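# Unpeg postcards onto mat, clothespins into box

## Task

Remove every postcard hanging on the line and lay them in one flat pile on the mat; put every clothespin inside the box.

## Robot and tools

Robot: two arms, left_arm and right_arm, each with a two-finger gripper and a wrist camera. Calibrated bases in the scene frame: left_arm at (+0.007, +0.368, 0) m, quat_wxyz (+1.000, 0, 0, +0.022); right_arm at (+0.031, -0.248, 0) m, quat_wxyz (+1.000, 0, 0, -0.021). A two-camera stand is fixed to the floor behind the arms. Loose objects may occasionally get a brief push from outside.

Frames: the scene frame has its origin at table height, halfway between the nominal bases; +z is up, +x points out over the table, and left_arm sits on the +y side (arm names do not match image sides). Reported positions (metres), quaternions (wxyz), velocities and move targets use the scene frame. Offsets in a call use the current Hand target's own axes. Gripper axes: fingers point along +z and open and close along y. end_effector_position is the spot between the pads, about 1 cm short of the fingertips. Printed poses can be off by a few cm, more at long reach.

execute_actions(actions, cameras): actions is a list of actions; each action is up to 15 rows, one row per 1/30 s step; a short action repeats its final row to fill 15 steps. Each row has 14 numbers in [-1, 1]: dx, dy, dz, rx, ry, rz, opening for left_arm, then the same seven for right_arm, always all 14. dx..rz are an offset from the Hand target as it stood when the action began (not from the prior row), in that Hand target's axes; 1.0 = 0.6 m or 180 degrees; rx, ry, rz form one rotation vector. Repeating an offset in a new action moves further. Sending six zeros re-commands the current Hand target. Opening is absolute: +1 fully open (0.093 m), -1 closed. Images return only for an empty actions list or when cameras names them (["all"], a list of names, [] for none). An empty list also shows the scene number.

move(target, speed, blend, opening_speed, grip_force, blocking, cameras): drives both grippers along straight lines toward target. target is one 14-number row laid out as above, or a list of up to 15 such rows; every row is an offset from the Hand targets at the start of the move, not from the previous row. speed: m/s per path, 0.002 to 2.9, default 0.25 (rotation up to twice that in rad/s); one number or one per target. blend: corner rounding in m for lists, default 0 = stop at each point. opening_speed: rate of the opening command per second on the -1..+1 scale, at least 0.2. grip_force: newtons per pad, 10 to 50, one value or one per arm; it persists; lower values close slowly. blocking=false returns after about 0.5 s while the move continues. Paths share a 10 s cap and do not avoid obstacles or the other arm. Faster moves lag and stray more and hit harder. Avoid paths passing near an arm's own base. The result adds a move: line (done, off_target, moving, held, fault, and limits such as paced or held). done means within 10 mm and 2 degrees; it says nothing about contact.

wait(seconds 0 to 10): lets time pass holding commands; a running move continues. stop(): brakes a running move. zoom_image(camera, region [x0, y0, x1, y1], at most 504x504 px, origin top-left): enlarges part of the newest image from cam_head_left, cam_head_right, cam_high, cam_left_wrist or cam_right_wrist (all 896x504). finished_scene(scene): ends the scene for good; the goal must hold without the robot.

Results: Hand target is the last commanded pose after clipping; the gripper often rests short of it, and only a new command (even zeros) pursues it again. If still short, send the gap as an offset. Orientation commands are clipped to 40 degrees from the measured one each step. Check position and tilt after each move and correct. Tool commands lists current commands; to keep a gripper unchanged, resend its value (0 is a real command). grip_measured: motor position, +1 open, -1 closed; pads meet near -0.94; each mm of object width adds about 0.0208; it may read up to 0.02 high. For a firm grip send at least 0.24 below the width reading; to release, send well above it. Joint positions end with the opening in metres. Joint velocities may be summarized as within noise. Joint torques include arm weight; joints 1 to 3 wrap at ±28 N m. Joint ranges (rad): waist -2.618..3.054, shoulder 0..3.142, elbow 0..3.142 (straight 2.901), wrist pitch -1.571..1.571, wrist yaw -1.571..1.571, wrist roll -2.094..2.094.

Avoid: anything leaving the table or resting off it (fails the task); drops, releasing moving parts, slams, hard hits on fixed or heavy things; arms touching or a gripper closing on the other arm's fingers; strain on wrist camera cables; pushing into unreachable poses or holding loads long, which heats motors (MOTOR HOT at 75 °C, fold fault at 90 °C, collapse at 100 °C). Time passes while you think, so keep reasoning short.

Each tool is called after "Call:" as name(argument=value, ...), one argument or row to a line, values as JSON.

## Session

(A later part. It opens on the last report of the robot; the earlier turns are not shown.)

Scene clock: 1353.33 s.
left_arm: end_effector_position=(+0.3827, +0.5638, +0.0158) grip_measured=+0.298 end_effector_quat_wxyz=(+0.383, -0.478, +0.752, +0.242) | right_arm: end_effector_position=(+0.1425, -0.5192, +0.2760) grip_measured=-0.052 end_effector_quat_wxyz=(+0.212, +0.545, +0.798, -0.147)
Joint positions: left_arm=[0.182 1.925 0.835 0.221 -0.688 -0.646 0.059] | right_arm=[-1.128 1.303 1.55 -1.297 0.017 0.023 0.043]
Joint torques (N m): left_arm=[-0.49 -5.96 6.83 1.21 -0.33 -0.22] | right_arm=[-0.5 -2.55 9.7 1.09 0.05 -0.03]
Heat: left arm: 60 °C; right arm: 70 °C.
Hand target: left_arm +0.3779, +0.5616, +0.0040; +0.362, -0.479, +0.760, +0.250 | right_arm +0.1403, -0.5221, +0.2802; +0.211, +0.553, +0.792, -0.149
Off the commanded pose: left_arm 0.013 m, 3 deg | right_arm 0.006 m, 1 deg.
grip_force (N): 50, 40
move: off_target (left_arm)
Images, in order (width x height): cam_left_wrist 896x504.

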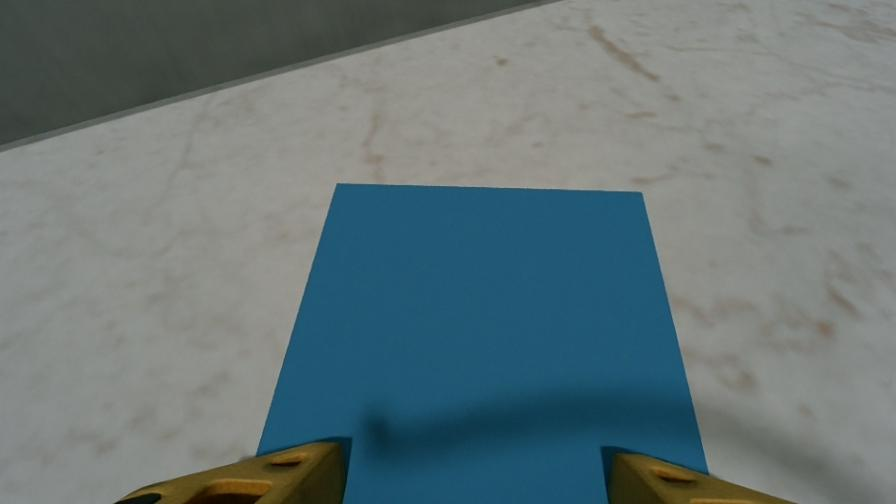

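Call:
move(
  target=[0,0,0,-0.0965,0.0041,-0.073,0.3,0,0,0,0,0,0,-0.05],
  speed=0.06,
  cameras=["cam_left_wrist","cam_high"],
)

Scene clock: 1359.50 s.
left_arm: end_effector_position=(+0.3827, +0.5649, +0.0162) grip_measured=+0.298 end_effector_quat_wxyz=(+0.326, -0.616, +0.649, +0.307) | right_arm: end_effector_position=(+0.1425, -0.5192, +0.2760) grip_measured=-0.052 end_effector_quat_wxyz=(+0.212, +0.545, +0.798, -0.147)
Joint positions: left_arm=[0.125 2.096 1.2 -0.386 -0.895 -1.21 0.059] | right_arm=[-1.128 1.303 1.55 -1.297 0.017 0.023 0.043]
Joint torques (N m): left_arm=[-0.46 -7.04 6.82 0.56 -0.39 -0.17] | right_arm=[-0.51 -2.56 9.74 1.1 0.05 -0.03]
Heat: left arm: 59 °C; right arm: 70 °C.
Hand target: left_arm +0.3779, +0.5616, +0.0040; -0.306, +0.613, -0.656, -0.315 | right_arm +0.1403, -0.5221, +0.2802; +0.211, +0.553, +0.792, -0.149
Off the commanded pose: left_arm 0.013 m, 3 deg | right_arm 0.006 m, 1 deg.
grip_force (N): 50, 40
move: off_target (left_arm)
Images, in order (width x height): cam_high 896x504, cam_left_wrist 896x504.

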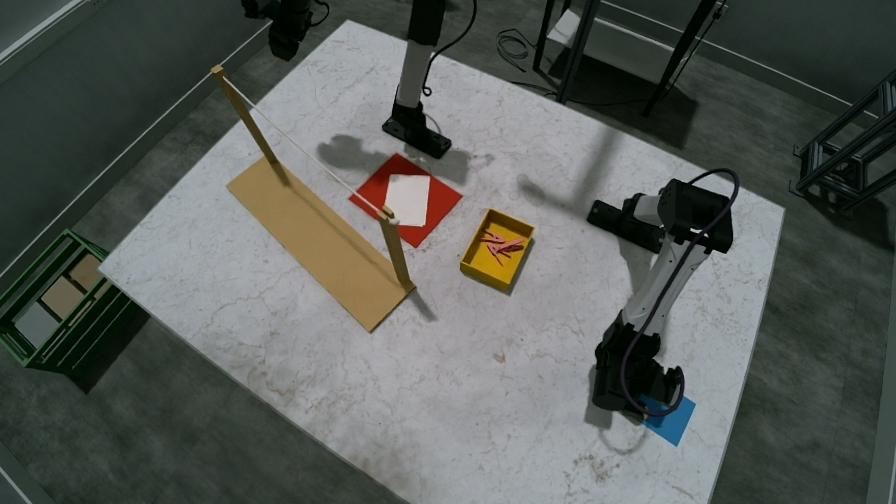

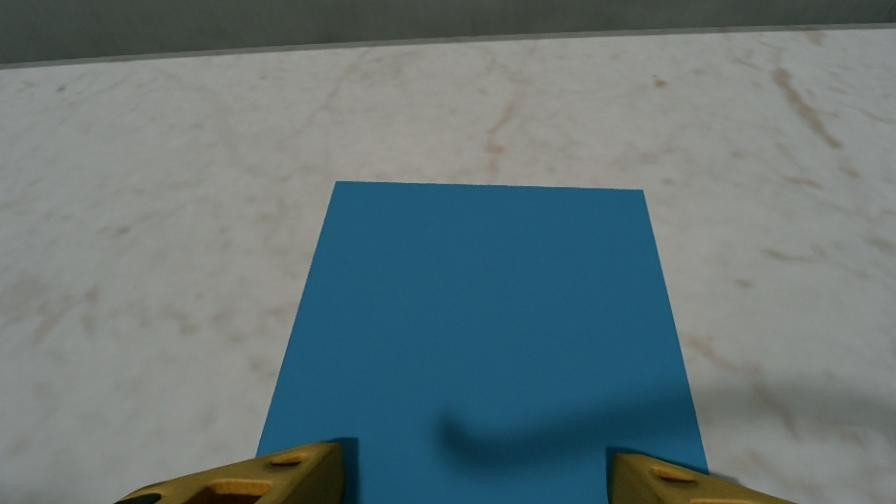

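Call:
move(
  target=[-0.0713,0.0058,0.092,-0.0087,0,-0.0068,0.3,0,0,0,0,0,0,-0.05],
  speed=0.05,
  cameras=["cam_left_wrist"],
)

Scene clock: 1367.30 s.
left_arm: end_effector_position=(+0.3749, +0.6315, +0.0171) grip_measured=+0.298 end_effector_quat_wxyz=(-0.313, +0.628, -0.633, -0.327) | right_arm: end_effector_position=(+0.1425, -0.5192, +0.2760) grip_measured=-0.052 end_effector_quat_wxyz=(+0.212, +0.545, +0.798, -0.147)
Joint positions: left_arm=[0.289 2.136 1.249 -0.282 -0.876 -1.04 0.059] | right_arm=[-1.128 1.303 1.55 -1.297 0.017 0.023 0.043]
Joint torques (N m): left_arm=[0.31 -7.49 7.32 1.13 -0.14 0.09] | right_arm=[-0.5 -2.56 9.73 1.1 0.06 -0.03]
Heat: left arm: 57 °C; right arm: 71 °C.
Hand target: left_arm +0.3777, +0.6316, +0.0040; -0.301, +0.624, -0.645, -0.321 | right_arm +0.1403, -0.5221, +0.2802; +0.211, +0.553, +0.792, -0.149
Off the commanded pose: left_arm 0.013 m, 2 deg | right_arm 0.006 m, 1 deg.
grip_force (N): 50, 40
move: off_target (left_arm)
Images, in order (width x height): cam_left_wrist 896x504.

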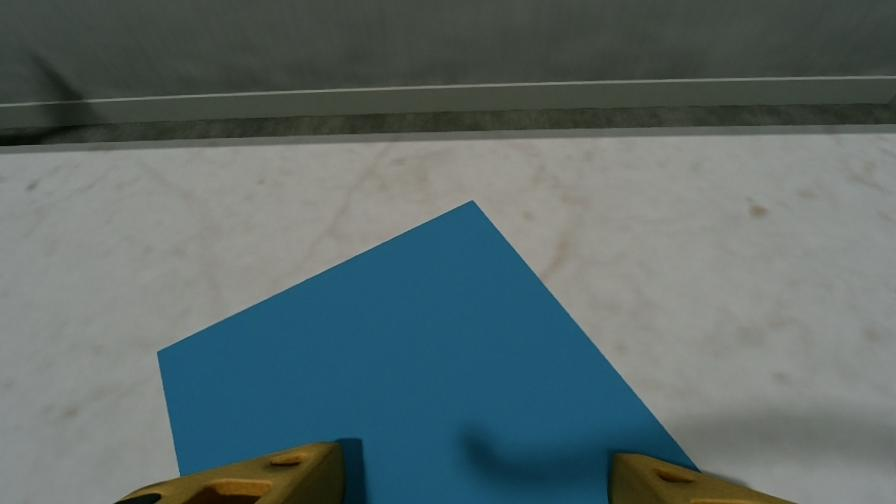

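Call:
move(
  target=[0,0,0,0.0833,-0.004,0.0565,0.3,0,0,0,0,0,0,-0.05],
  speed=0.06,
  cameras=["cam_left_wrist"],
)

Scene clock: 1387.43 s.
left_arm: end_effector_position=(+0.3821, +0.6387, +0.0151) grip_measured=+0.298 end_effector_quat_wxyz=(+0.374, -0.528, +0.709, +0.281) | right_arm: end_effector_position=(+0.1425, -0.5192, +0.2760) grip_measured=-0.052 end_effector_quat_wxyz=(+0.212, +0.545, +0.798, -0.147)
Joint positions: left_arm=[0.345 2.044 0.984 0.232 -0.701 -0.608 0.059] | right_arm=[-1.128 1.303 1.55 -1.297 0.017 0.023 0.043]
Joint torques (N m): left_arm=[0.32 -9.83 4.49 1.37 0.32 0.05] | right_arm=[-0.53 -2.56 9.72 1.09 0.05 -0.04]
Heat: left arm: 54 °C; right arm: 71 °C.
Hand target: left_arm +0.3778, +0.6315, +0.0041; +0.355, -0.518, +0.732, +0.264 | right_arm +0.1403, -0.5221, +0.2802; +0.211, +0.553, +0.792, -0.149
Off the commanded pose: left_arm 0.014 m, 4 deg | right_arm 0.006 m, 1 deg.
grip_force (N): 50, 40
move: off_target (left_arm)
Images, in order (width x height): cam_left_wrist 896x504.

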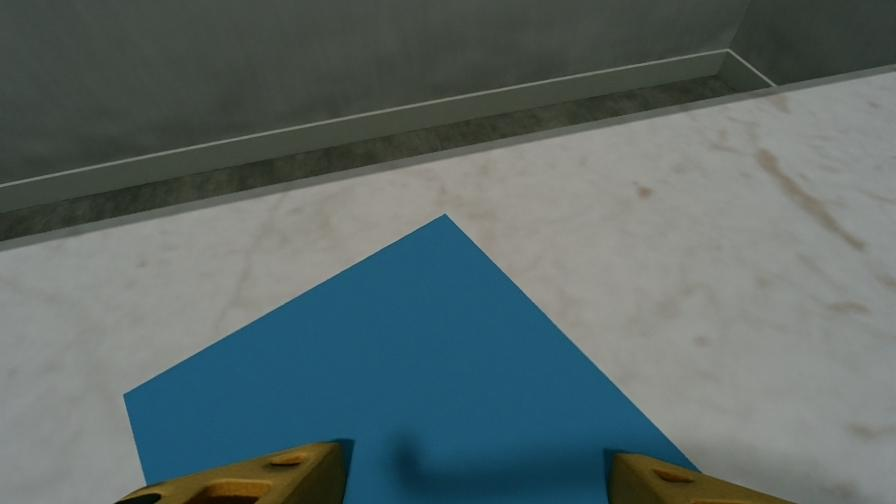

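Call:
move(
  target=[0,0,0,0.0881,-0.002,0.0676,0.3,0,0,0,0,0,0,-0.05],
  speed=0.06,
  cameras=["cam_left_wrist"],
)

Scene clock: 1392.63 s.
left_arm: end_effector_position=(+0.3851, +0.6394, +0.0149) grip_measured=+0.298 end_effector_quat_wxyz=(+0.417, -0.393, +0.792, +0.210) | right_arm: end_effector_position=(+0.1425, -0.5192, +0.2760) grip_measured=-0.052 end_effector_quat_wxyz=(+0.212, +0.545, +0.798, -0.147)
Joint positions: left_arm=[0.455 1.978 0.812 0.522 -0.351 -0.246 0.059] | right_arm=[-1.128 1.303 1.55 -1.297 0.017 0.023 0.043]
Joint torques (N m): left_arm=[0.39 -9.33 4.3 1.57 0.31 0.06] | right_arm=[-0.5 -2.58 9.72 1.11 0.04 -0.04]
Heat: left arm: 55 °C; right arm: 71 °C.
Hand target: left_arm +0.3777, +0.6315, +0.0040; +0.395, -0.384, +0.811, +0.198 | right_arm +0.1403, -0.5221, +0.2802; +0.211, +0.553, +0.792, -0.149
Off the commanded pose: left_arm 0.015 m, 4 deg | right_arm 0.006 m, 1 deg.
grip_force (N): 50, 40
move: off_target (left_arm)
Images, in order (width x height): cam_left_wrist 896x504.

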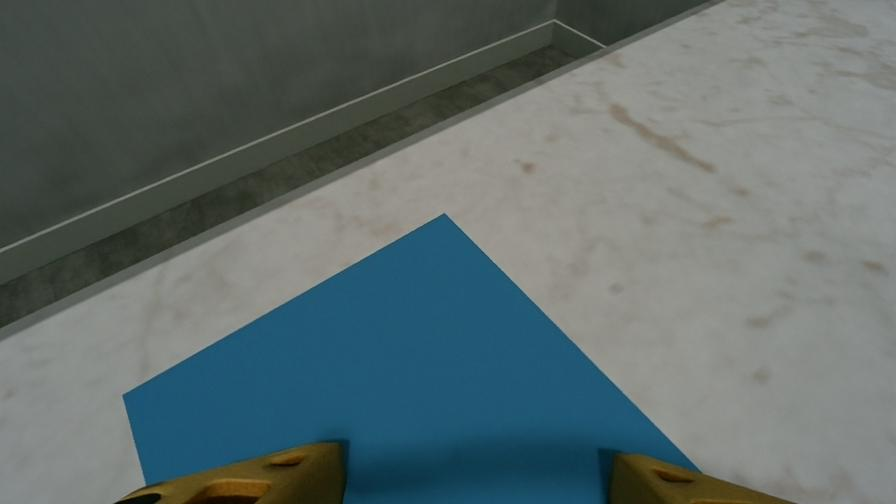

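Call:
move(
  target=[
    [-0.0793,0.0018,-0.061,0,0,0,0.3,0,0,0,0,0,0,-0.05],
    [-0.0533,-0.0244,-0.0955,-0.0705,0.0016,-0.0543,0.3,0,0,0,0,0,0,-0.05],
  ],
  speed=0.1,
  cameras=["cam_left_wrist"],
)

Scene clock: 1403.53 s.
left_arm: end_effector_position=(+0.3696, +0.5986, +0.0562) grip_measured=+0.298 end_effector_quat_wxyz=(+0.356, -0.486, +0.759, +0.246) | right_arm: end_effector_position=(+0.1425, -0.5192, +0.2760) grip_measured=-0.052 end_effector_quat_wxyz=(+0.212, +0.545, +0.798, -0.147)
Joint positions: left_arm=[0.295 1.807 0.921 0.01 -0.618 -0.57 0.059] | right_arm=[-1.128 1.303 1.55 -1.297 0.017 0.023 0.043]
Joint torques (N m): left_arm=[-0.32 -7.8 8.69 1.56 -0.43 -0.18] | right_arm=[-0.5 -2.59 9.69 1.1 0.05 -0.03]
Heat: left arm: 55 °C; right arm: 71 °C.
Hand target: left_arm +0.3737, +0.6014, +0.0640; +0.363, -0.493, +0.750, +0.251 | right_arm +0.1403, -0.5221, +0.2802; +0.211, +0.553, +0.792, -0.149
Off the commanded pose: left_arm 0.009 m, 2 deg | right_arm 0.006 m, 1 deg.
grip_force (N): 50, 40
move: done
Images, in order (width x height): cam_left_wrist 896x504.

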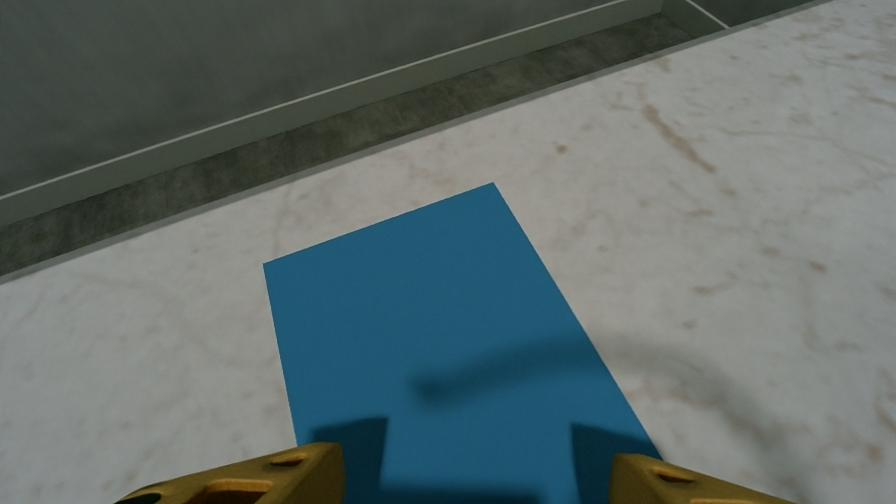

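Call:
move(
  target=[0.0792,-0.0019,0.0611,0,0,-0.008,0.1,0,0,0,0,0,0,-0.05],
  speed=0.06,
  cameras=[],
)

Call:
execute_actions(
  actions=[
    [[0,0,0,0,0,0,0.1,0,0,0,0,0,0,-0.05]],
  ],
  cameras=["cam_left_wrist"],
)

Scene clock: 1407.53 s.
left_arm: end_effector_position=(+0.3774, +0.6040, +0.0165) grip_measured=+0.102 end_effector_quat_wxyz=(+0.376, -0.500, +0.741, +0.246) | right_arm: end_effector_position=(+0.1425, -0.5192, +0.2760) grip_measured=-0.052 end_effector_quat_wxyz=(+0.212, +0.545, +0.798, -0.147)
Joint positions: left_arm=[0.294 1.951 0.877 0.237 -0.638 -0.597 0.05] | right_arm=[-1.128 1.303 1.55 -1.297 0.017 0.023 0.043]
Joint torques (N m): left_arm=[-0.29 -6.28 5.09 1.77 -0.23 -0.21] | right_arm=[-0.54 -2.55 9.72 1.1 0.06 -0.04]
Heat: left arm: 55 °C; right arm: 71 °C.
Hand target: left_arm +0.3738, +0.6015, +0.0041; +0.367, -0.502, +0.743, +0.246 | right_arm +0.1403, -0.5221, +0.2802; +0.211, +0.553, +0.792, -0.149
Off the commanded pose: left_arm 0.013 m, 1 deg | right_arm 0.006 m, 1 deg.
grip_force (N): 50, 40
move: off_target (left_arm)
No camera images: "cameras" was empty.

Scene clock: 1408.23 s.
left_arm: end_effector_position=(+0.3774, +0.6040, +0.0164) grip_measured=+0.102 end_effector_quat_wxyz=(+0.376, -0.500, +0.741, +0.246) | right_arm: end_effector_position=(+0.1425, -0.5192, +0.2760) grip_measured=-0.052 end_effector_quat_wxyz=(+0.212, +0.545, +0.798, -0.147)
Joint positions: left_arm=[0.294 1.951 0.877 0.237 -0.638 -0.597 0.05] | right_arm=[-1.128 1.303 1.55 -1.297 0.017 0.023 0.043]
Joint torques (N m): left_arm=[-0.35 -6.27 5.12 1.76 -0.24 -0.2] | right_arm=[-0.5 -2.56 9.72 1.1 0.05 -0.03]
Heat: left arm: 55 °C; right arm: 71 °C.
Hand target: left_arm +0.3738, +0.6015, +0.0040; +0.367, -0.502, +0.743, +0.246 | right_arm +0.1403, -0.5221, +0.2802; +0.211, +0.553, +0.792, -0.149
Off the commanded pose: left_arm 0.013 m, 1 deg | right_arm 0.006 m, 1 deg.
grip_force (N): 50, 40
Step readings (end_effector_position of left_arm | right_arm):
0: (+0.3774, +0.6040, +0.0165) | (+0.1425, -0.5192, +0.2760)
1: (+0.3774, +0.6040, +0.0164) | (+0.1425, -0.5192, +0.2760)
2: (+0.3774, +0.6040, +0.0164) | (+0.1425, -0.5192, +0.2760)
4: (+0.3774, +0.6040, +0.0164) | (+0.1425, -0.5192, +0.2760)
8: (+0.3773, +0.6040, +0.0163) | (+0.1425, -0.5192, +0.2760)
15: (+0.3774, +0.6040, +0.0164) | (+0.1425, -0.5192, +0.2760)
Images, in order (width x height): cam_left_wrist 896x504.

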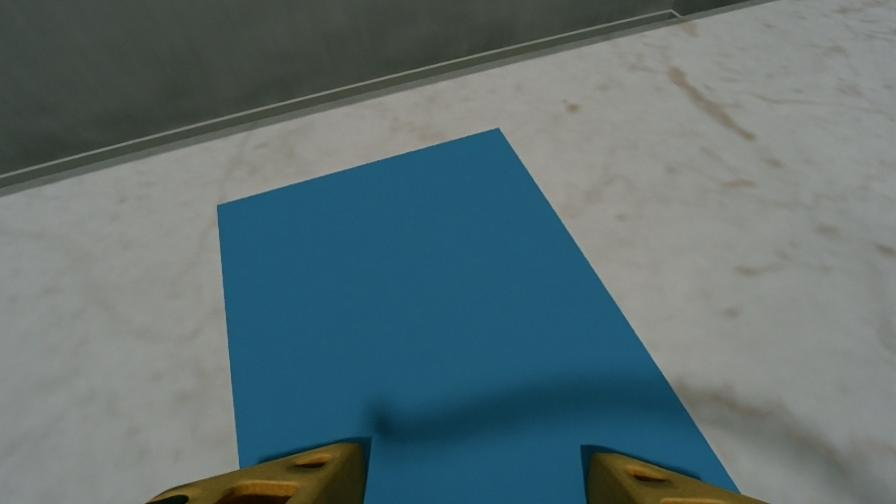

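Call:
move(
  target=[-0.033,0.0219,0.0428,0,0,0.004,0.1,0,0,0,0,0,0,-0.05],
  speed=0.05,
  cameras=["cam_left_wrist"],
)

Scene clock: 1411.83 s.
left_arm: end_effector_position=(+0.3715, +0.6373, +0.0160) grip_measured=+0.102 end_effector_quat_wxyz=(+0.377, -0.503, +0.734, +0.257) | right_arm: end_effector_position=(+0.1425, -0.5192, +0.2760) grip_measured=-0.052 end_effector_quat_wxyz=(+0.212, +0.545, +0.798, -0.147)
Joint positions: left_arm=[0.381 1.983 0.899 0.294 -0.605 -0.523 0.05] | right_arm=[-1.128 1.303 1.55 -1.297 0.017 0.023 0.043]
Joint torques (N m): left_arm=[0.35 -6.24 6.98 1.67 0.11 0.03] | right_arm=[-0.54 -2.61 9.69 1.11 0.05 -0.03]
Heat: left arm: 54 °C; right arm: 71 °C.
Hand target: left_arm +0.3737, +0.6364, +0.0040; +0.365, -0.497, +0.747, +0.249 | right_arm +0.1403, -0.5221, +0.2802; +0.211, +0.553, +0.792, -0.149
Off the commanded pose: left_arm 0.012 m, 2 deg | right_arm 0.006 m, 1 deg.
grip_force (N): 50, 40
move: off_target (left_arm)
Images, in order (width x height): cam_left_wrist 896x504.

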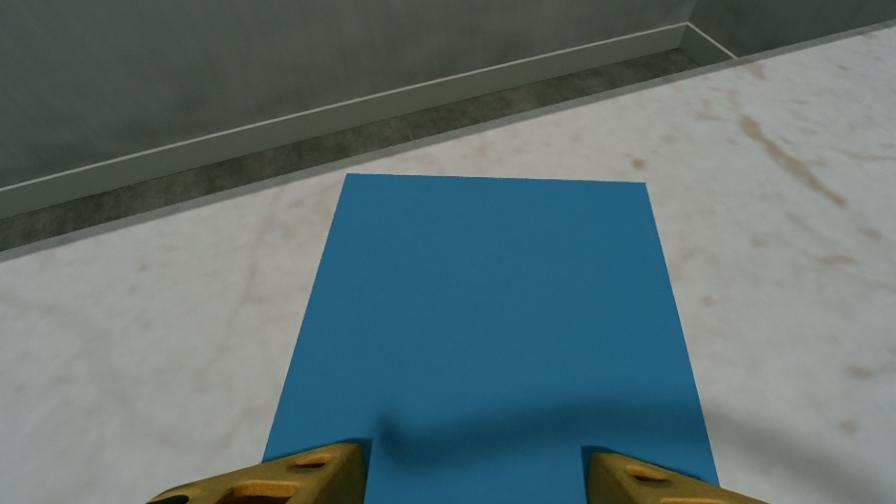

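Call:
move(
  target=[0,0,0,-0.0749,0.0009,-0.0546,0.1,0,0,0,0,0,0,-0.05],
  speed=0.06,
  cameras=["cam_left_wrist"],
)

Scene clock: 1417.90 s.
left_arm: end_effector_position=(+0.3769, +0.6404, +0.0169) grip_measured=+0.102 end_effector_quat_wxyz=(+0.342, -0.598, +0.661, +0.297) | right_arm: end_effector_position=(+0.1425, -0.5192, +0.2760) grip_measured=-0.052 end_effector_quat_wxyz=(+0.212, +0.545, +0.798, -0.147)
Joint positions: left_arm=[0.328 2.081 1.124 -0.04 -0.793 -0.855 0.05] | right_arm=[-1.128 1.303 1.55 -1.297 0.017 0.023 0.043]
Joint torques (N m): left_arm=[-0.61 -7.24 7.28 1.03 -0.35 -0.25] | right_arm=[-0.53 -2.58 9.72 1.1 0.05 -0.04]
Heat: left arm: 54 °C; right arm: 71 °C.
Hand target: left_arm +0.3738, +0.6364, +0.0041; +0.323, -0.599, +0.668, +0.301 | right_arm +0.1403, -0.5221, +0.2802; +0.211, +0.553, +0.792, -0.149
Off the commanded pose: left_arm 0.014 m, 2 deg | right_arm 0.006 m, 1 deg.
grip_force (N): 50, 40
move: off_target (left_arm)
Images, in order (width x height): cam_left_wrist 896x504.

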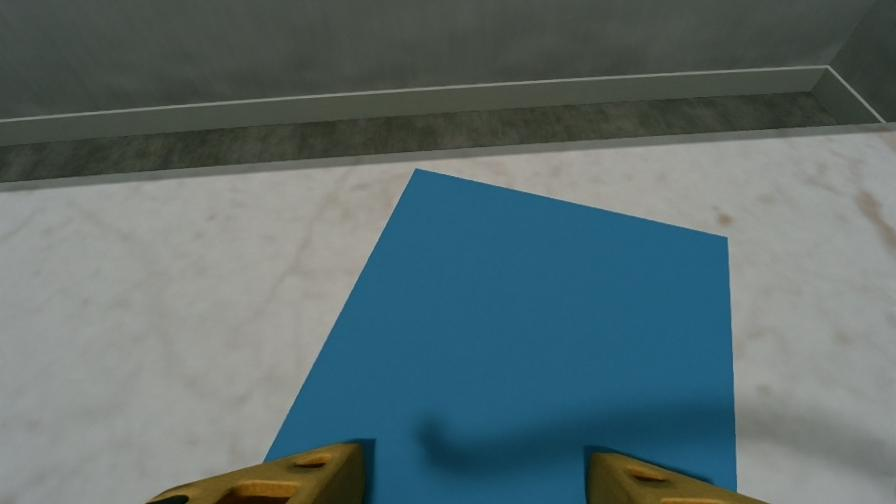

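Call:
move(
  target=[0,0,0,-0.044,0.0008,-0.0249,0.1,0,0,0,0,0,0,-0.05],
  speed=0.06,
  cameras=["cam_left_wrist"],
)

Scene clock: 1423.70 s.
left_arm: end_effector_position=(+0.3779, +0.6402, +0.0168) grip_measured=+0.102 end_effector_quat_wxyz=(-0.311, +0.648, -0.615, -0.325) | right_arm: end_effector_position=(+0.1425, -0.5192, +0.2760) grip_measured=-0.052 end_effector_quat_wxyz=(+0.212, +0.545, +0.798, -0.147)
Joint positions: left_arm=[0.306 2.168 1.31 -0.332 -0.875 -1.094 0.05] | right_arm=[-1.128 1.303 1.55 -1.297 0.017 0.023 0.043]
Joint torques (N m): left_arm=[-0.47 -7.79 7.28 0.72 -0.43 -0.27] | right_arm=[-0.53 -2.58 9.76 1.11 0.04 -0.04]
Heat: left arm: 54 °C; right arm: 71 °C.
Hand target: left_arm +0.3737, +0.6365, +0.0040; -0.292, +0.646, -0.622, -0.333 | right_arm +0.1403, -0.5221, +0.2802; +0.211, +0.553, +0.792, -0.149
Off the commanded pose: left_arm 0.014 m, 3 deg | right_arm 0.006 m, 1 deg.
grip_force (N): 50, 40
move: off_target (left_arm)
Images, in order (width x height): cam_left_wrist 896x504.

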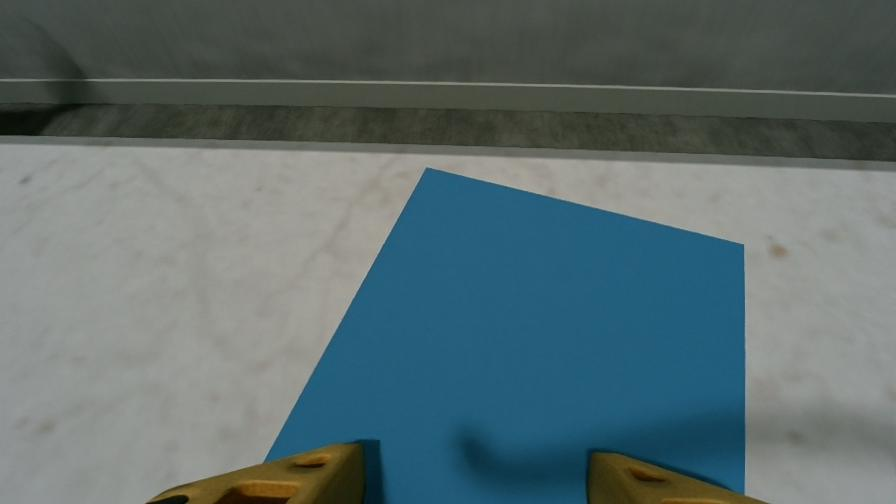

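Call:
move(
  target=[-0.0355,-0.0033,0.0462,0,0,0,0.1,0,0,0,0,0,0,-0.05],
  speed=0.05,
  cameras=["cam_left_wrist"],
)

Scene clock: 1433.47 s.
left_arm: end_effector_position=(+0.3713, +0.6708, +0.0174) grip_measured=+0.102 end_effector_quat_wxyz=(-0.303, +0.649, -0.610, -0.339) | right_arm: end_effector_position=(+0.1425, -0.5192, +0.2760) grip_measured=-0.052 end_effector_quat_wxyz=(+0.212, +0.545, +0.798, -0.147)
Joint positions: left_arm=[0.375 2.194 1.345 -0.299 -0.872 -1.014 0.05] | right_arm=[-1.128 1.303 1.55 -1.297 0.017 0.023 0.043]
Joint torques (N m): left_arm=[0.36 -7.97 7.51 1.16 -0.16 0.07] | right_arm=[-0.51 -2.56 9.7 1.1 0.05 -0.04]
Heat: left arm: 53 °C; right arm: 71 °C.
Hand target: left_arm +0.3736, +0.6715, +0.0040; -0.291, +0.646, -0.622, -0.333 | right_arm +0.1403, -0.5221, +0.2802; +0.211, +0.553, +0.792, -0.149
Off the commanded pose: left_arm 0.014 m, 2 deg | right_arm 0.006 m, 1 deg.
grip_force (N): 50, 40
move: off_target (left_arm)
Images, in order (width x height): cam_left_wrist 896x504.

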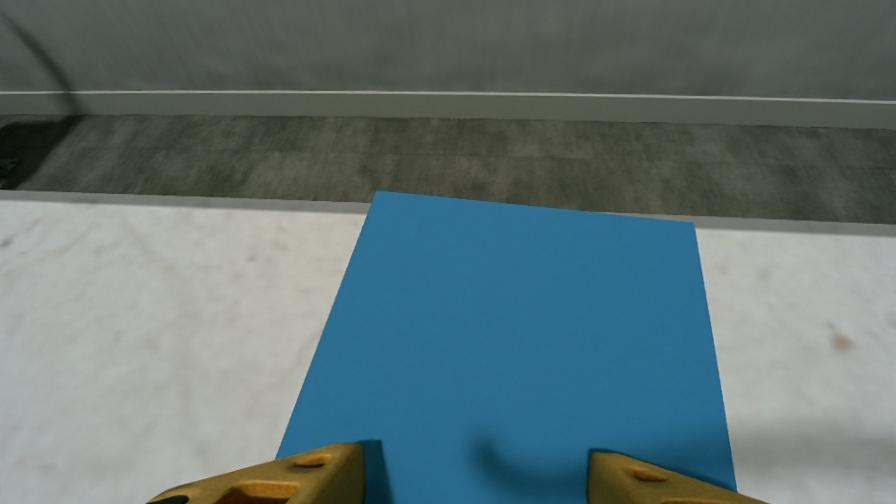

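Call:
move(
  target=[-0.0507,-0.0047,0.066,0,0,-0.006,0.1,0,0,0,0,0,0,-0.05],
  speed=0.05,
  cameras=["cam_left_wrist","cam_high"],
)

Scene clock: 1437.30 s.
left_arm: end_effector_position=(+0.3710, +0.7204, +0.0179) grip_measured=+0.102 end_effector_quat_wxyz=(-0.305, +0.655, -0.604, -0.337) | right_arm: end_effector_position=(+0.1425, -0.5192, +0.2760) grip_measured=-0.052 end_effector_quat_wxyz=(+0.212, +0.545, +0.798, -0.147)
Joint positions: left_arm=[0.48 2.251 1.431 -0.226 -0.825 -0.895 0.05] | right_arm=[-1.128 1.303 1.55 -1.297 0.017 0.023 0.043]
Joint torques (N m): left_arm=[0.29 -8.55 7.9 1.32 -0.12 0.07] | right_arm=[-0.5 -2.55 9.72 1.1 0.04 -0.04]
Heat: left arm: 54 °C; right arm: 71 °C.
Hand target: left_arm +0.3737, +0.7215, +0.0040; -0.295, +0.652, -0.616, -0.331 | right_arm +0.1403, -0.5221, +0.2802; +0.211, +0.553, +0.792, -0.149
Off the commanded pose: left_arm 0.014 m, 2 deg | right_arm 0.006 m, 1 deg.
grip_force (N): 50, 40
move: off_target (left_arm)
Images, in order (width x height): cam_high 896x504, cam_left_wrist 896x504.

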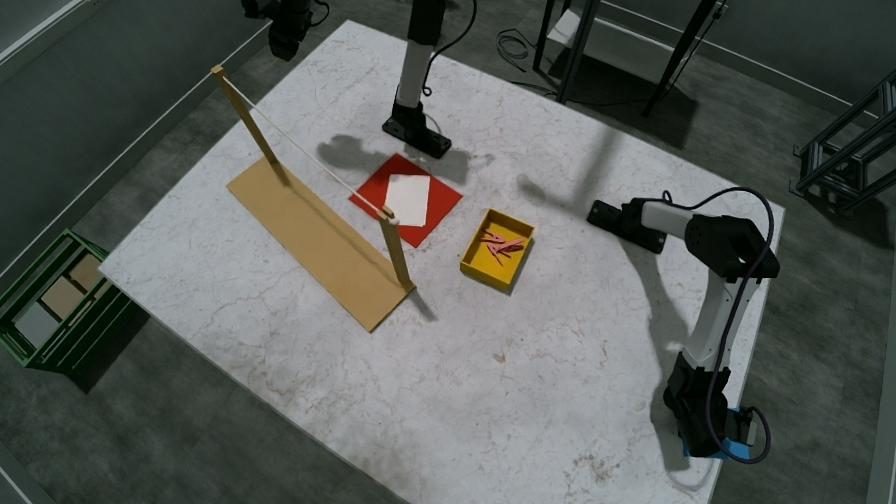

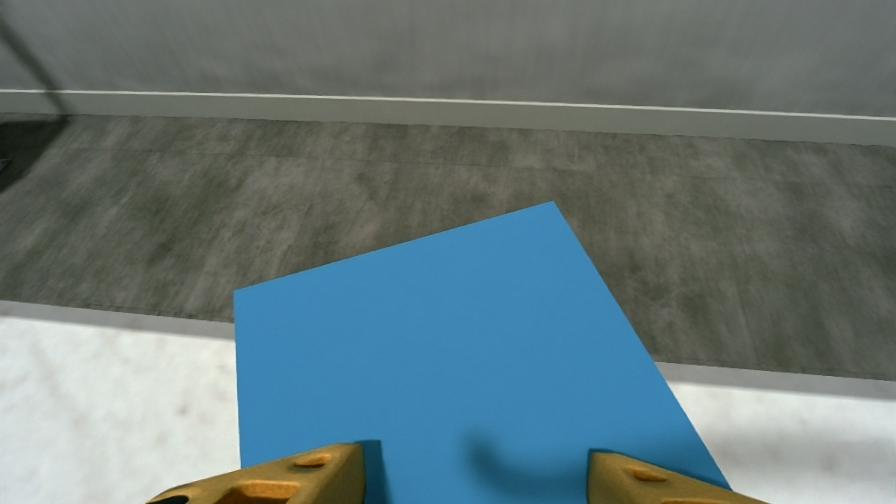

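Call:
move(
  target=[0,0,0,0.1016,-0.003,0.0748,0.1,0,0,0,0,0,0,-0.05],
  speed=0.06,
  cameras=["cam_left_wrist"],
)

Scene clock: 1450.40 s.
left_arm: end_effector_position=(+0.3783, +0.7301, +0.0157) grip_measured=+0.102 end_effector_quat_wxyz=(+0.377, -0.528, +0.707, +0.281) | right_arm: end_effector_position=(+0.1425, -0.5192, +0.2760) grip_measured=-0.052 end_effector_quat_wxyz=(+0.212, +0.545, +0.798, -0.147)
Joint positions: left_arm=[0.56 2.155 1.143 0.3 -0.548 -0.422 0.05] | right_arm=[-1.128 1.303 1.55 -1.297 0.017 0.023 0.043]
Joint torques (N m): left_arm=[0.34 -11.15 4.77 1.49 0.39 0.05] | right_arm=[-0.51 -2.54 9.68 1.1 0.05 -0.03]
Heat: left arm: 56 °C; right arm: 72 °C.
Hand target: left_arm +0.3737, +0.7215, +0.0039; +0.357, -0.519, +0.731, +0.264 | right_arm +0.1403, -0.5221, +0.2802; +0.211, +0.553, +0.792, -0.149
Off the commanded pose: left_arm 0.015 m, 4 deg | right_arm 0.006 m, 1 deg.
grip_force (N): 50, 40
move: off_target (left_arm)
Images, in order (width x height): cam_left_wrist 896x504.

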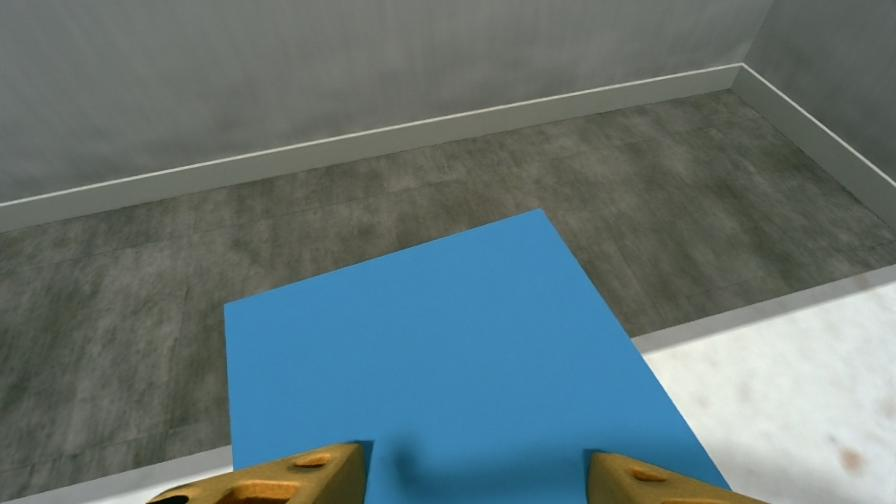

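Call:
move(
  target=[0.0114,-0.0064,-0.0151,0.0973,-0.0019,0.0742,0.1,0,0,0,0,0,0,-0.05],
  speed=0.06,
  cameras=["cam_left_wrist"],
)

Scene clock: 1457.07 s.
left_arm: end_effector_position=(+0.3793, +0.7217, +0.0156) grip_measured=+0.102 end_effector_quat_wxyz=(+0.423, -0.381, +0.795, +0.209) | right_arm: end_effector_position=(+0.1425, -0.5192, +0.2760) grip_measured=-0.052 end_effector_quat_wxyz=(+0.212, +0.545, +0.798, -0.147)
Joint positions: left_arm=[0.663 2.09 0.984 0.509 -0.166 -0.099 0.05] | right_arm=[-1.128 1.303 1.55 -1.297 0.017 0.023 0.043]
Joint torques (N m): left_arm=[-0.05 -10.76 4.48 1.57 0.42 0.09] | right_arm=[-0.51 -2.59 9.7 1.11 0.06 -0.04]
Heat: left arm: 58 °C; right arm: 72 °C.
Hand target: left_arm +0.3737, +0.7095, +0.0039; +0.400, -0.370, +0.816, +0.191 | right_arm +0.1403, -0.5221, +0.2802; +0.211, +0.553, +0.792, -0.149
Off the commanded pose: left_arm 0.018 m, 4 deg | right_arm 0.006 m, 1 deg.
grip_force (N): 50, 40
move: off_target (left_arm)
Images, in order (width x height): cam_left_wrist 896x504.

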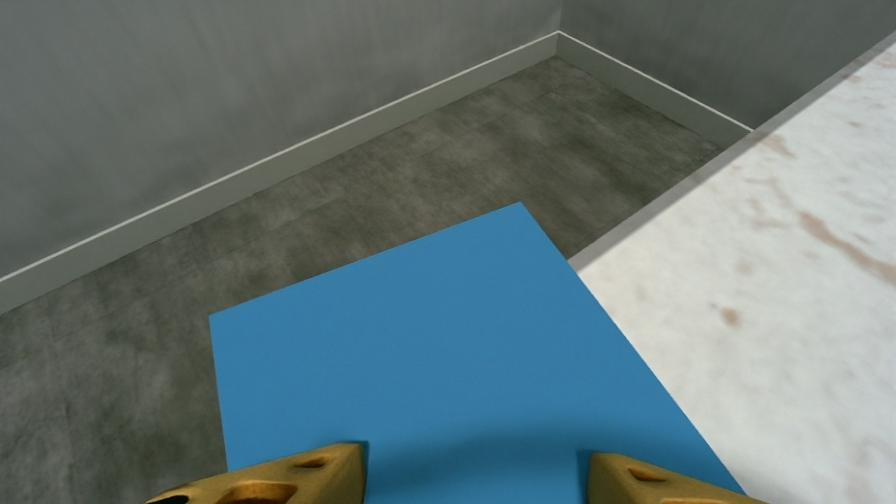

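Call:
move(
  target=[
    [-0.0794,0.0016,-0.0606,0,0,0,0.1,0,0,0,0,0,0,-0.05],
    [-0.0647,-0.0196,-0.0804,0,0,0,0.1,0,0,0,0,0,0,-0.05],
    [0.0147,-0.0212,-0.0198,0,0,0,0.1,0,0,0,0,0,0,-0.05],
  ],
  speed=0.07,
  cameras=["cam_left_wrist"],
)

Scene clock: 1469.90 s.
left_arm: end_effector_position=(+0.3781, +0.6915, +0.0172) grip_measured=+0.102 end_effector_quat_wxyz=(+0.412, -0.364, +0.814, +0.190) | right_arm: end_effector_position=(+0.1425, -0.5192, +0.2760) grip_measured=-0.052 end_effector_quat_wxyz=(+0.212, +0.545, +0.798, -0.147)
Joint positions: left_arm=[0.623 2.017 0.916 0.464 -0.15 -0.098 0.05] | right_arm=[-1.128 1.303 1.55 -1.297 0.017 0.023 0.043]
Joint torques (N m): left_arm=[-0.17 -7.09 5.37 2.1 -0.1 -0.14] | right_arm=[-0.51 -2.56 9.74 1.1 0.06 -0.03]
Heat: left arm: 58 °C; right arm: 72 °C.
Hand target: left_arm +0.3736, +0.6899, +0.0039; +0.400, -0.370, +0.816, +0.191 | right_arm +0.1403, -0.5221, +0.2802; +0.211, +0.553, +0.792, -0.149
Off the commanded pose: left_arm 0.014 m, 2 deg | right_arm 0.006 m, 1 deg.
grip_force (N): 50, 40
move: off_target (left_arm)
Images, in order (width x height): cam_left_wrist 896x504.

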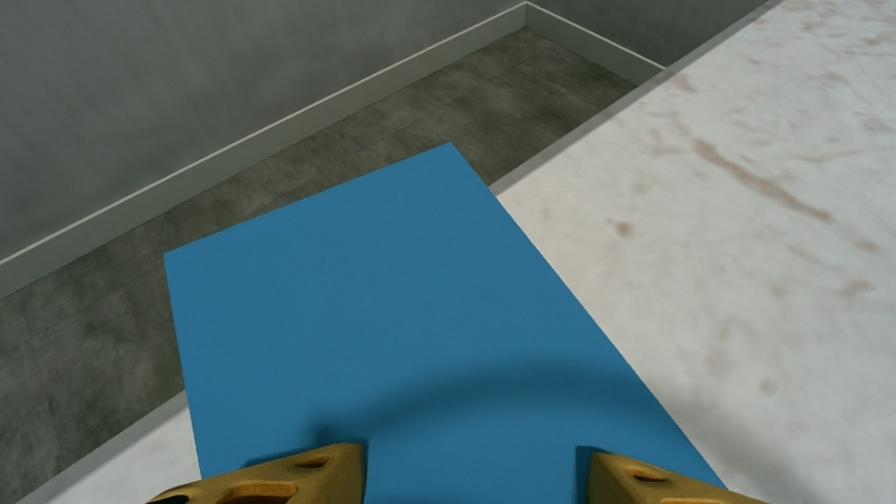

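Call:
move(
  target=[-0.021,0.0305,0.0284,0,0,-0.002,0.1,0,0,0,0,0,0,-0.05],
  speed=0.05,
  cameras=["cam_left_wrist"],
)

Scene clock: 1472.47 s.
left_arm: end_effector_position=(+0.3738, +0.7192, +0.0173) grip_measured=+0.102 end_effector_quat_wxyz=(+0.417, -0.377, +0.803, +0.199) | right_arm: end_effector_position=(+0.1425, -0.5192, +0.2760) grip_measured=-0.052 end_effector_quat_wxyz=(+0.212, +0.545, +0.798, -0.147)
Joint positions: left_arm=[0.676 2.062 0.972 0.474 -0.136 -0.089 0.05] | right_arm=[-1.128 1.303 1.55 -1.297 0.017 0.023 0.043]
Joint torques (N m): left_arm=[0.35 -7.32 7.58 1.78 0.26 -0.01] | right_arm=[-0.53 -2.54 9.73 1.1 0.05 -0.04]
Heat: left arm: 58 °C; right arm: 72 °C.
Hand target: left_arm +0.3737, +0.7180, +0.0040; +0.401, -0.372, +0.815, +0.190 | right_arm +0.1403, -0.5221, +0.2802; +0.211, +0.553, +0.792, -0.149
Off the commanded pose: left_arm 0.014 m, 3 deg | right_arm 0.006 m, 1 deg.
grip_force (N): 50, 40
move: off_target (left_arm)
Images, in order (width x height): cam_left_wrist 896x504.

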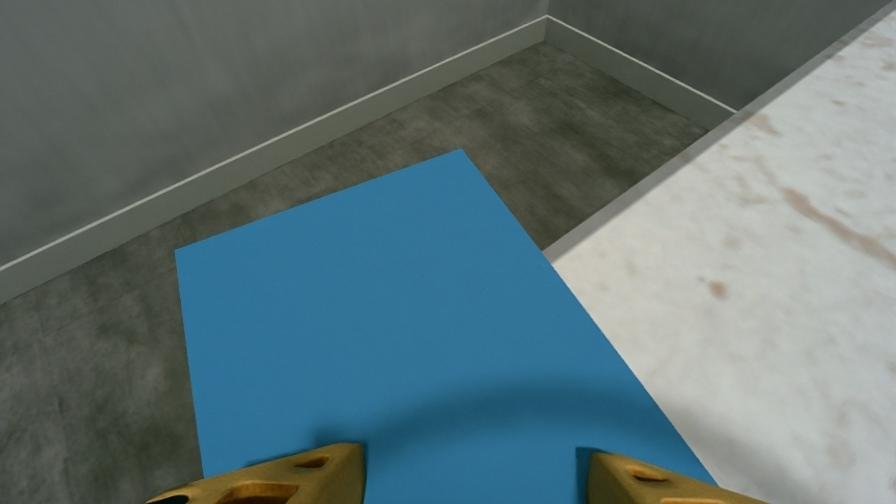

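Call:
move(
  target=[0.0113,-0.0163,-0.0152,0,0,0,0.1,0,0,0,0,0,0,-0.05],
  speed=0.05,
  cameras=["cam_left_wrist"],
)

Scene clock: 1479.10 s.
left_arm: end_effector_position=(+0.3782, +0.7124, +0.0163) grip_measured=+0.102 end_effector_quat_wxyz=(+0.419, -0.371, +0.805, +0.198) | right_arm: end_effector_position=(+0.1425, -0.5192, +0.2760) grip_measured=-0.052 end_effector_quat_wxyz=(+0.212, +0.545, +0.798, -0.147)
Joint positions: left_arm=[0.658 2.062 0.961 0.488 -0.141 -0.089 0.05] | right_arm=[-1.128 1.303 1.55 -1.297 0.017 0.023 0.043]
Joint torques (N m): left_arm=[-0.8 -9.28 4.85 1.8 0.03 -0.12] | right_arm=[-0.47 -2.56 9.73 1.11 0.04 -0.04]
Heat: left arm: 56 °C; right arm: 72 °C.
Hand target: left_arm +0.3736, +0.7031, +0.0040; +0.401, -0.373, +0.815, +0.190 | right_arm +0.1403, -0.5221, +0.2802; +0.211, +0.553, +0.792, -0.149
Off the commanded pose: left_arm 0.016 m, 3 deg | right_arm 0.006 m, 1 deg.
grip_force (N): 50, 40
move: off_target (left_arm)
Images, in order (width x height): cam_left_wrist 896x504.

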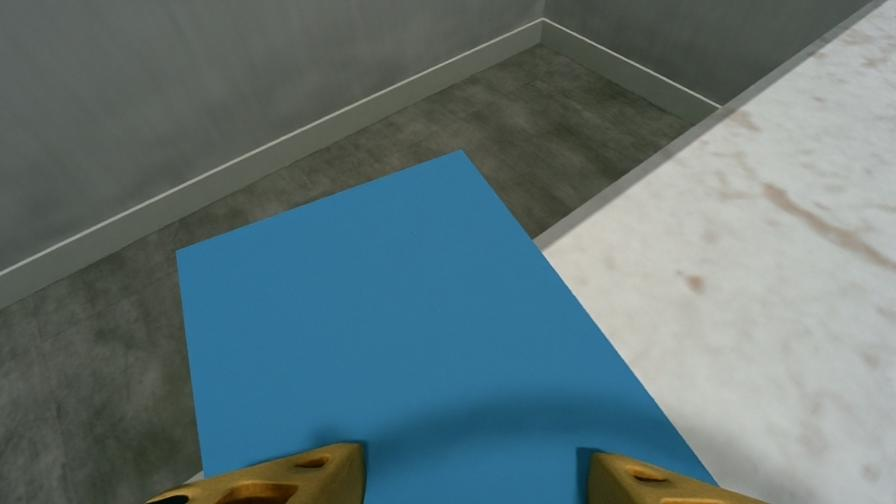

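Call:
move(
  target=[-0.1323,0.0026,-0.101,0,0,0,0.1,0,0,0,0,0,0,-0.05],
  speed=0.06,
  cameras=["cam_left_wrist","cam_high"],
)

Scene clock: 1483.23 s.
left_arm: end_effector_position=(+0.3672, +0.7011, +0.0812) grip_measured=+0.102 end_effector_quat_wxyz=(+0.379, -0.375, +0.825, +0.186) | right_arm: end_effector_position=(+0.1425, -0.5192, +0.2760) grip_measured=-0.052 end_effector_quat_wxyz=(+0.212, +0.545, +0.798, -0.147)
Joint positions: left_arm=[0.655 1.843 1.06 0.076 -0.141 -0.089 0.05] | right_arm=[-1.128 1.303 1.55 -1.297 0.017 0.023 0.043]
Joint torques (N m): left_arm=[-0.4 -11.32 9.13 1.85 0.06 -0.11] | right_arm=[-0.53 -2.58 9.72 1.1 0.06 -0.03]
Heat: left arm: 56 °C; right arm: 72 °C.
Hand target: left_arm +0.3733, +0.7033, +0.1039; +0.401, -0.372, +0.815, +0.190 | right_arm +0.1403, -0.5221, +0.2802; +0.211, +0.553, +0.792, -0.149
Off the commanded pose: left_arm 0.024 m, 3 deg | right_arm 0.006 m, 1 deg.
grip_force (N): 50, 40
move: off_target (left_arm)
Images, in order (width x height): cam_high 896x504, cam_left_wrist 896x504.

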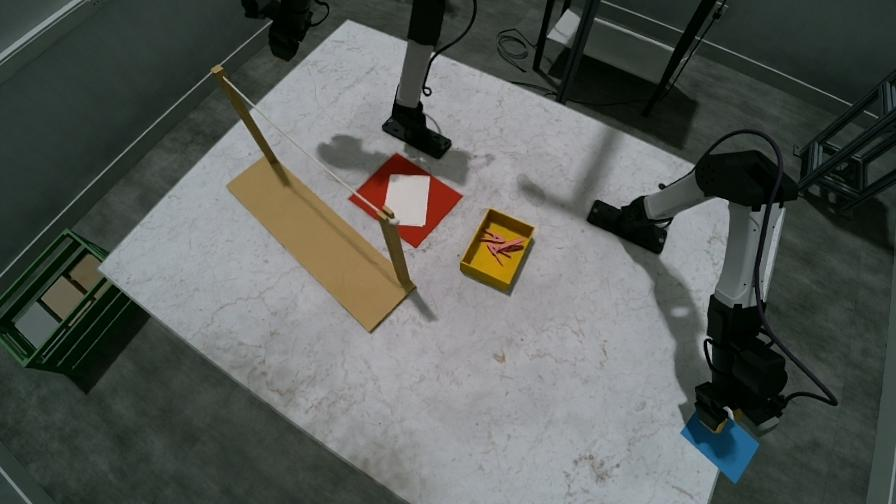

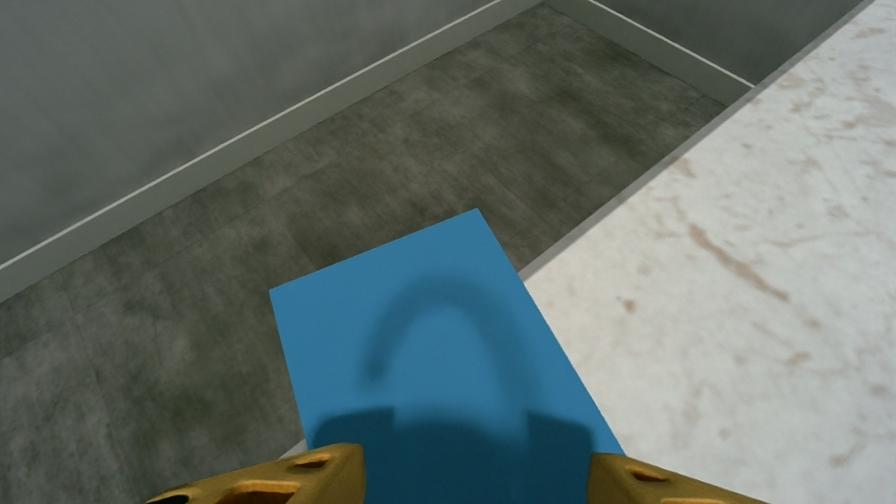

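Call:
zoom_image(
  camera="cam_high",
  region=[620, 360, 820, 504],
)

Scaled by 2.520 from the camera's 896x504 image, which has a finer 1280x720 frame.

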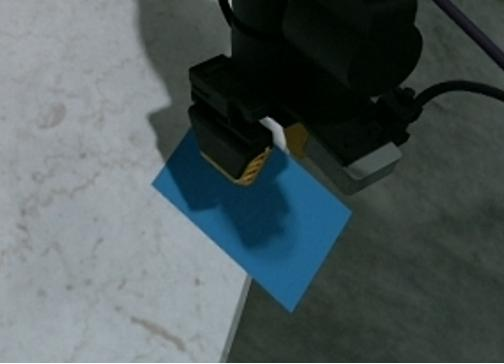

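Call:
move(
  target=[
    [-0.1125,0.0398,-0.1267,0,0,0,0.1,0,0,0,0,0,0,-0.05],
    [-0.149,0.2293,-0.0642,0.2578,0.1065,-0.3454,0.3,0,0,0,0,0,0,-0.05],
  ],
  speed=0.15,
  blend=0.03,
  cameras=["cam_left_wrist","cam_high"],
)

Scene clock: 1512.57 s.
left_arm: end_effector_position=(+0.2841, +0.8055, +0.1991) grip_measured=+0.297 end_effector_quat_wxyz=(-0.415, +0.574, -0.574, +0.410) | right_arm: end_effector_position=(+0.1425, -0.5192, +0.2760) grip_measured=-0.052 end_effector_quat_wxyz=(+0.212, +0.545, +0.798, -0.147)
Joint positions: left_arm=[1.265 2.112 1.758 -0.55 1.153 -0.705 0.059] | right_arm=[-1.128 1.303 1.55 -1.297 0.017 0.023 0.043]
Joint torques (N m): left_arm=[0.16 -9.51 9.88 1.39 0.73 -0.11] | right_arm=[-0.49 -2.58 9.68 1.1 0.05 -0.04]
Heat: left arm: 57 °C; right arm: 72 °C.
Hand target: left_arm +0.2849, +0.8101, +0.1997; -0.416, +0.572, -0.571, +0.416 | right_arm +0.1403, -0.5221, +0.2802; +0.211, +0.553, +0.792, -0.149
Off the commanded pose: left_arm 0.005 m, 1 deg | right_arm 0.006 m, 1 deg.
grip_force (N): 50, 40
move: done
Images, in order (width x height): cam_high 896x504, cam_left_wrist 896x504.

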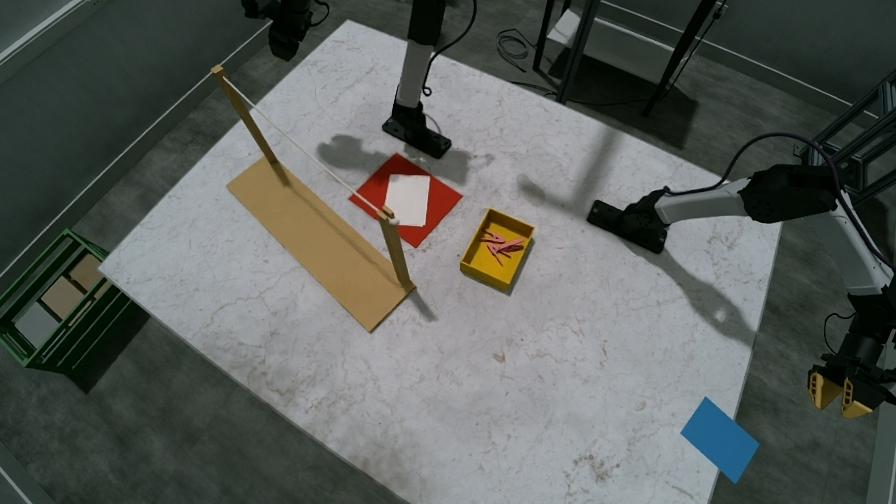

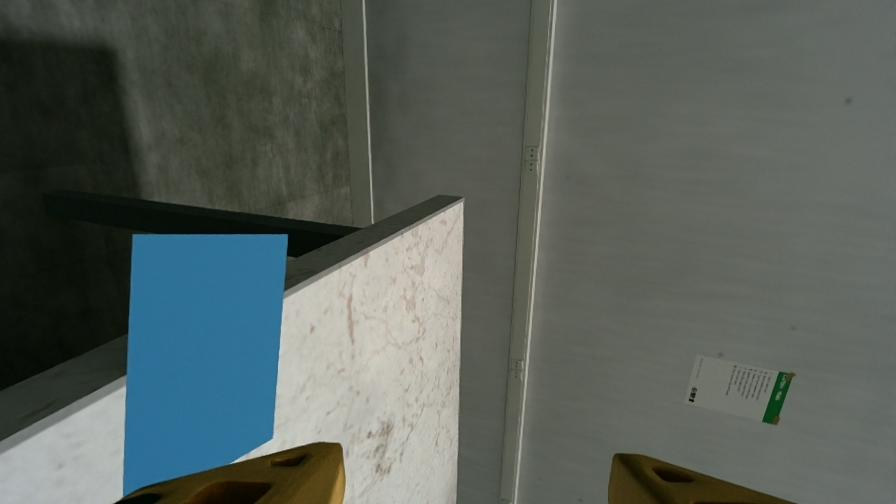

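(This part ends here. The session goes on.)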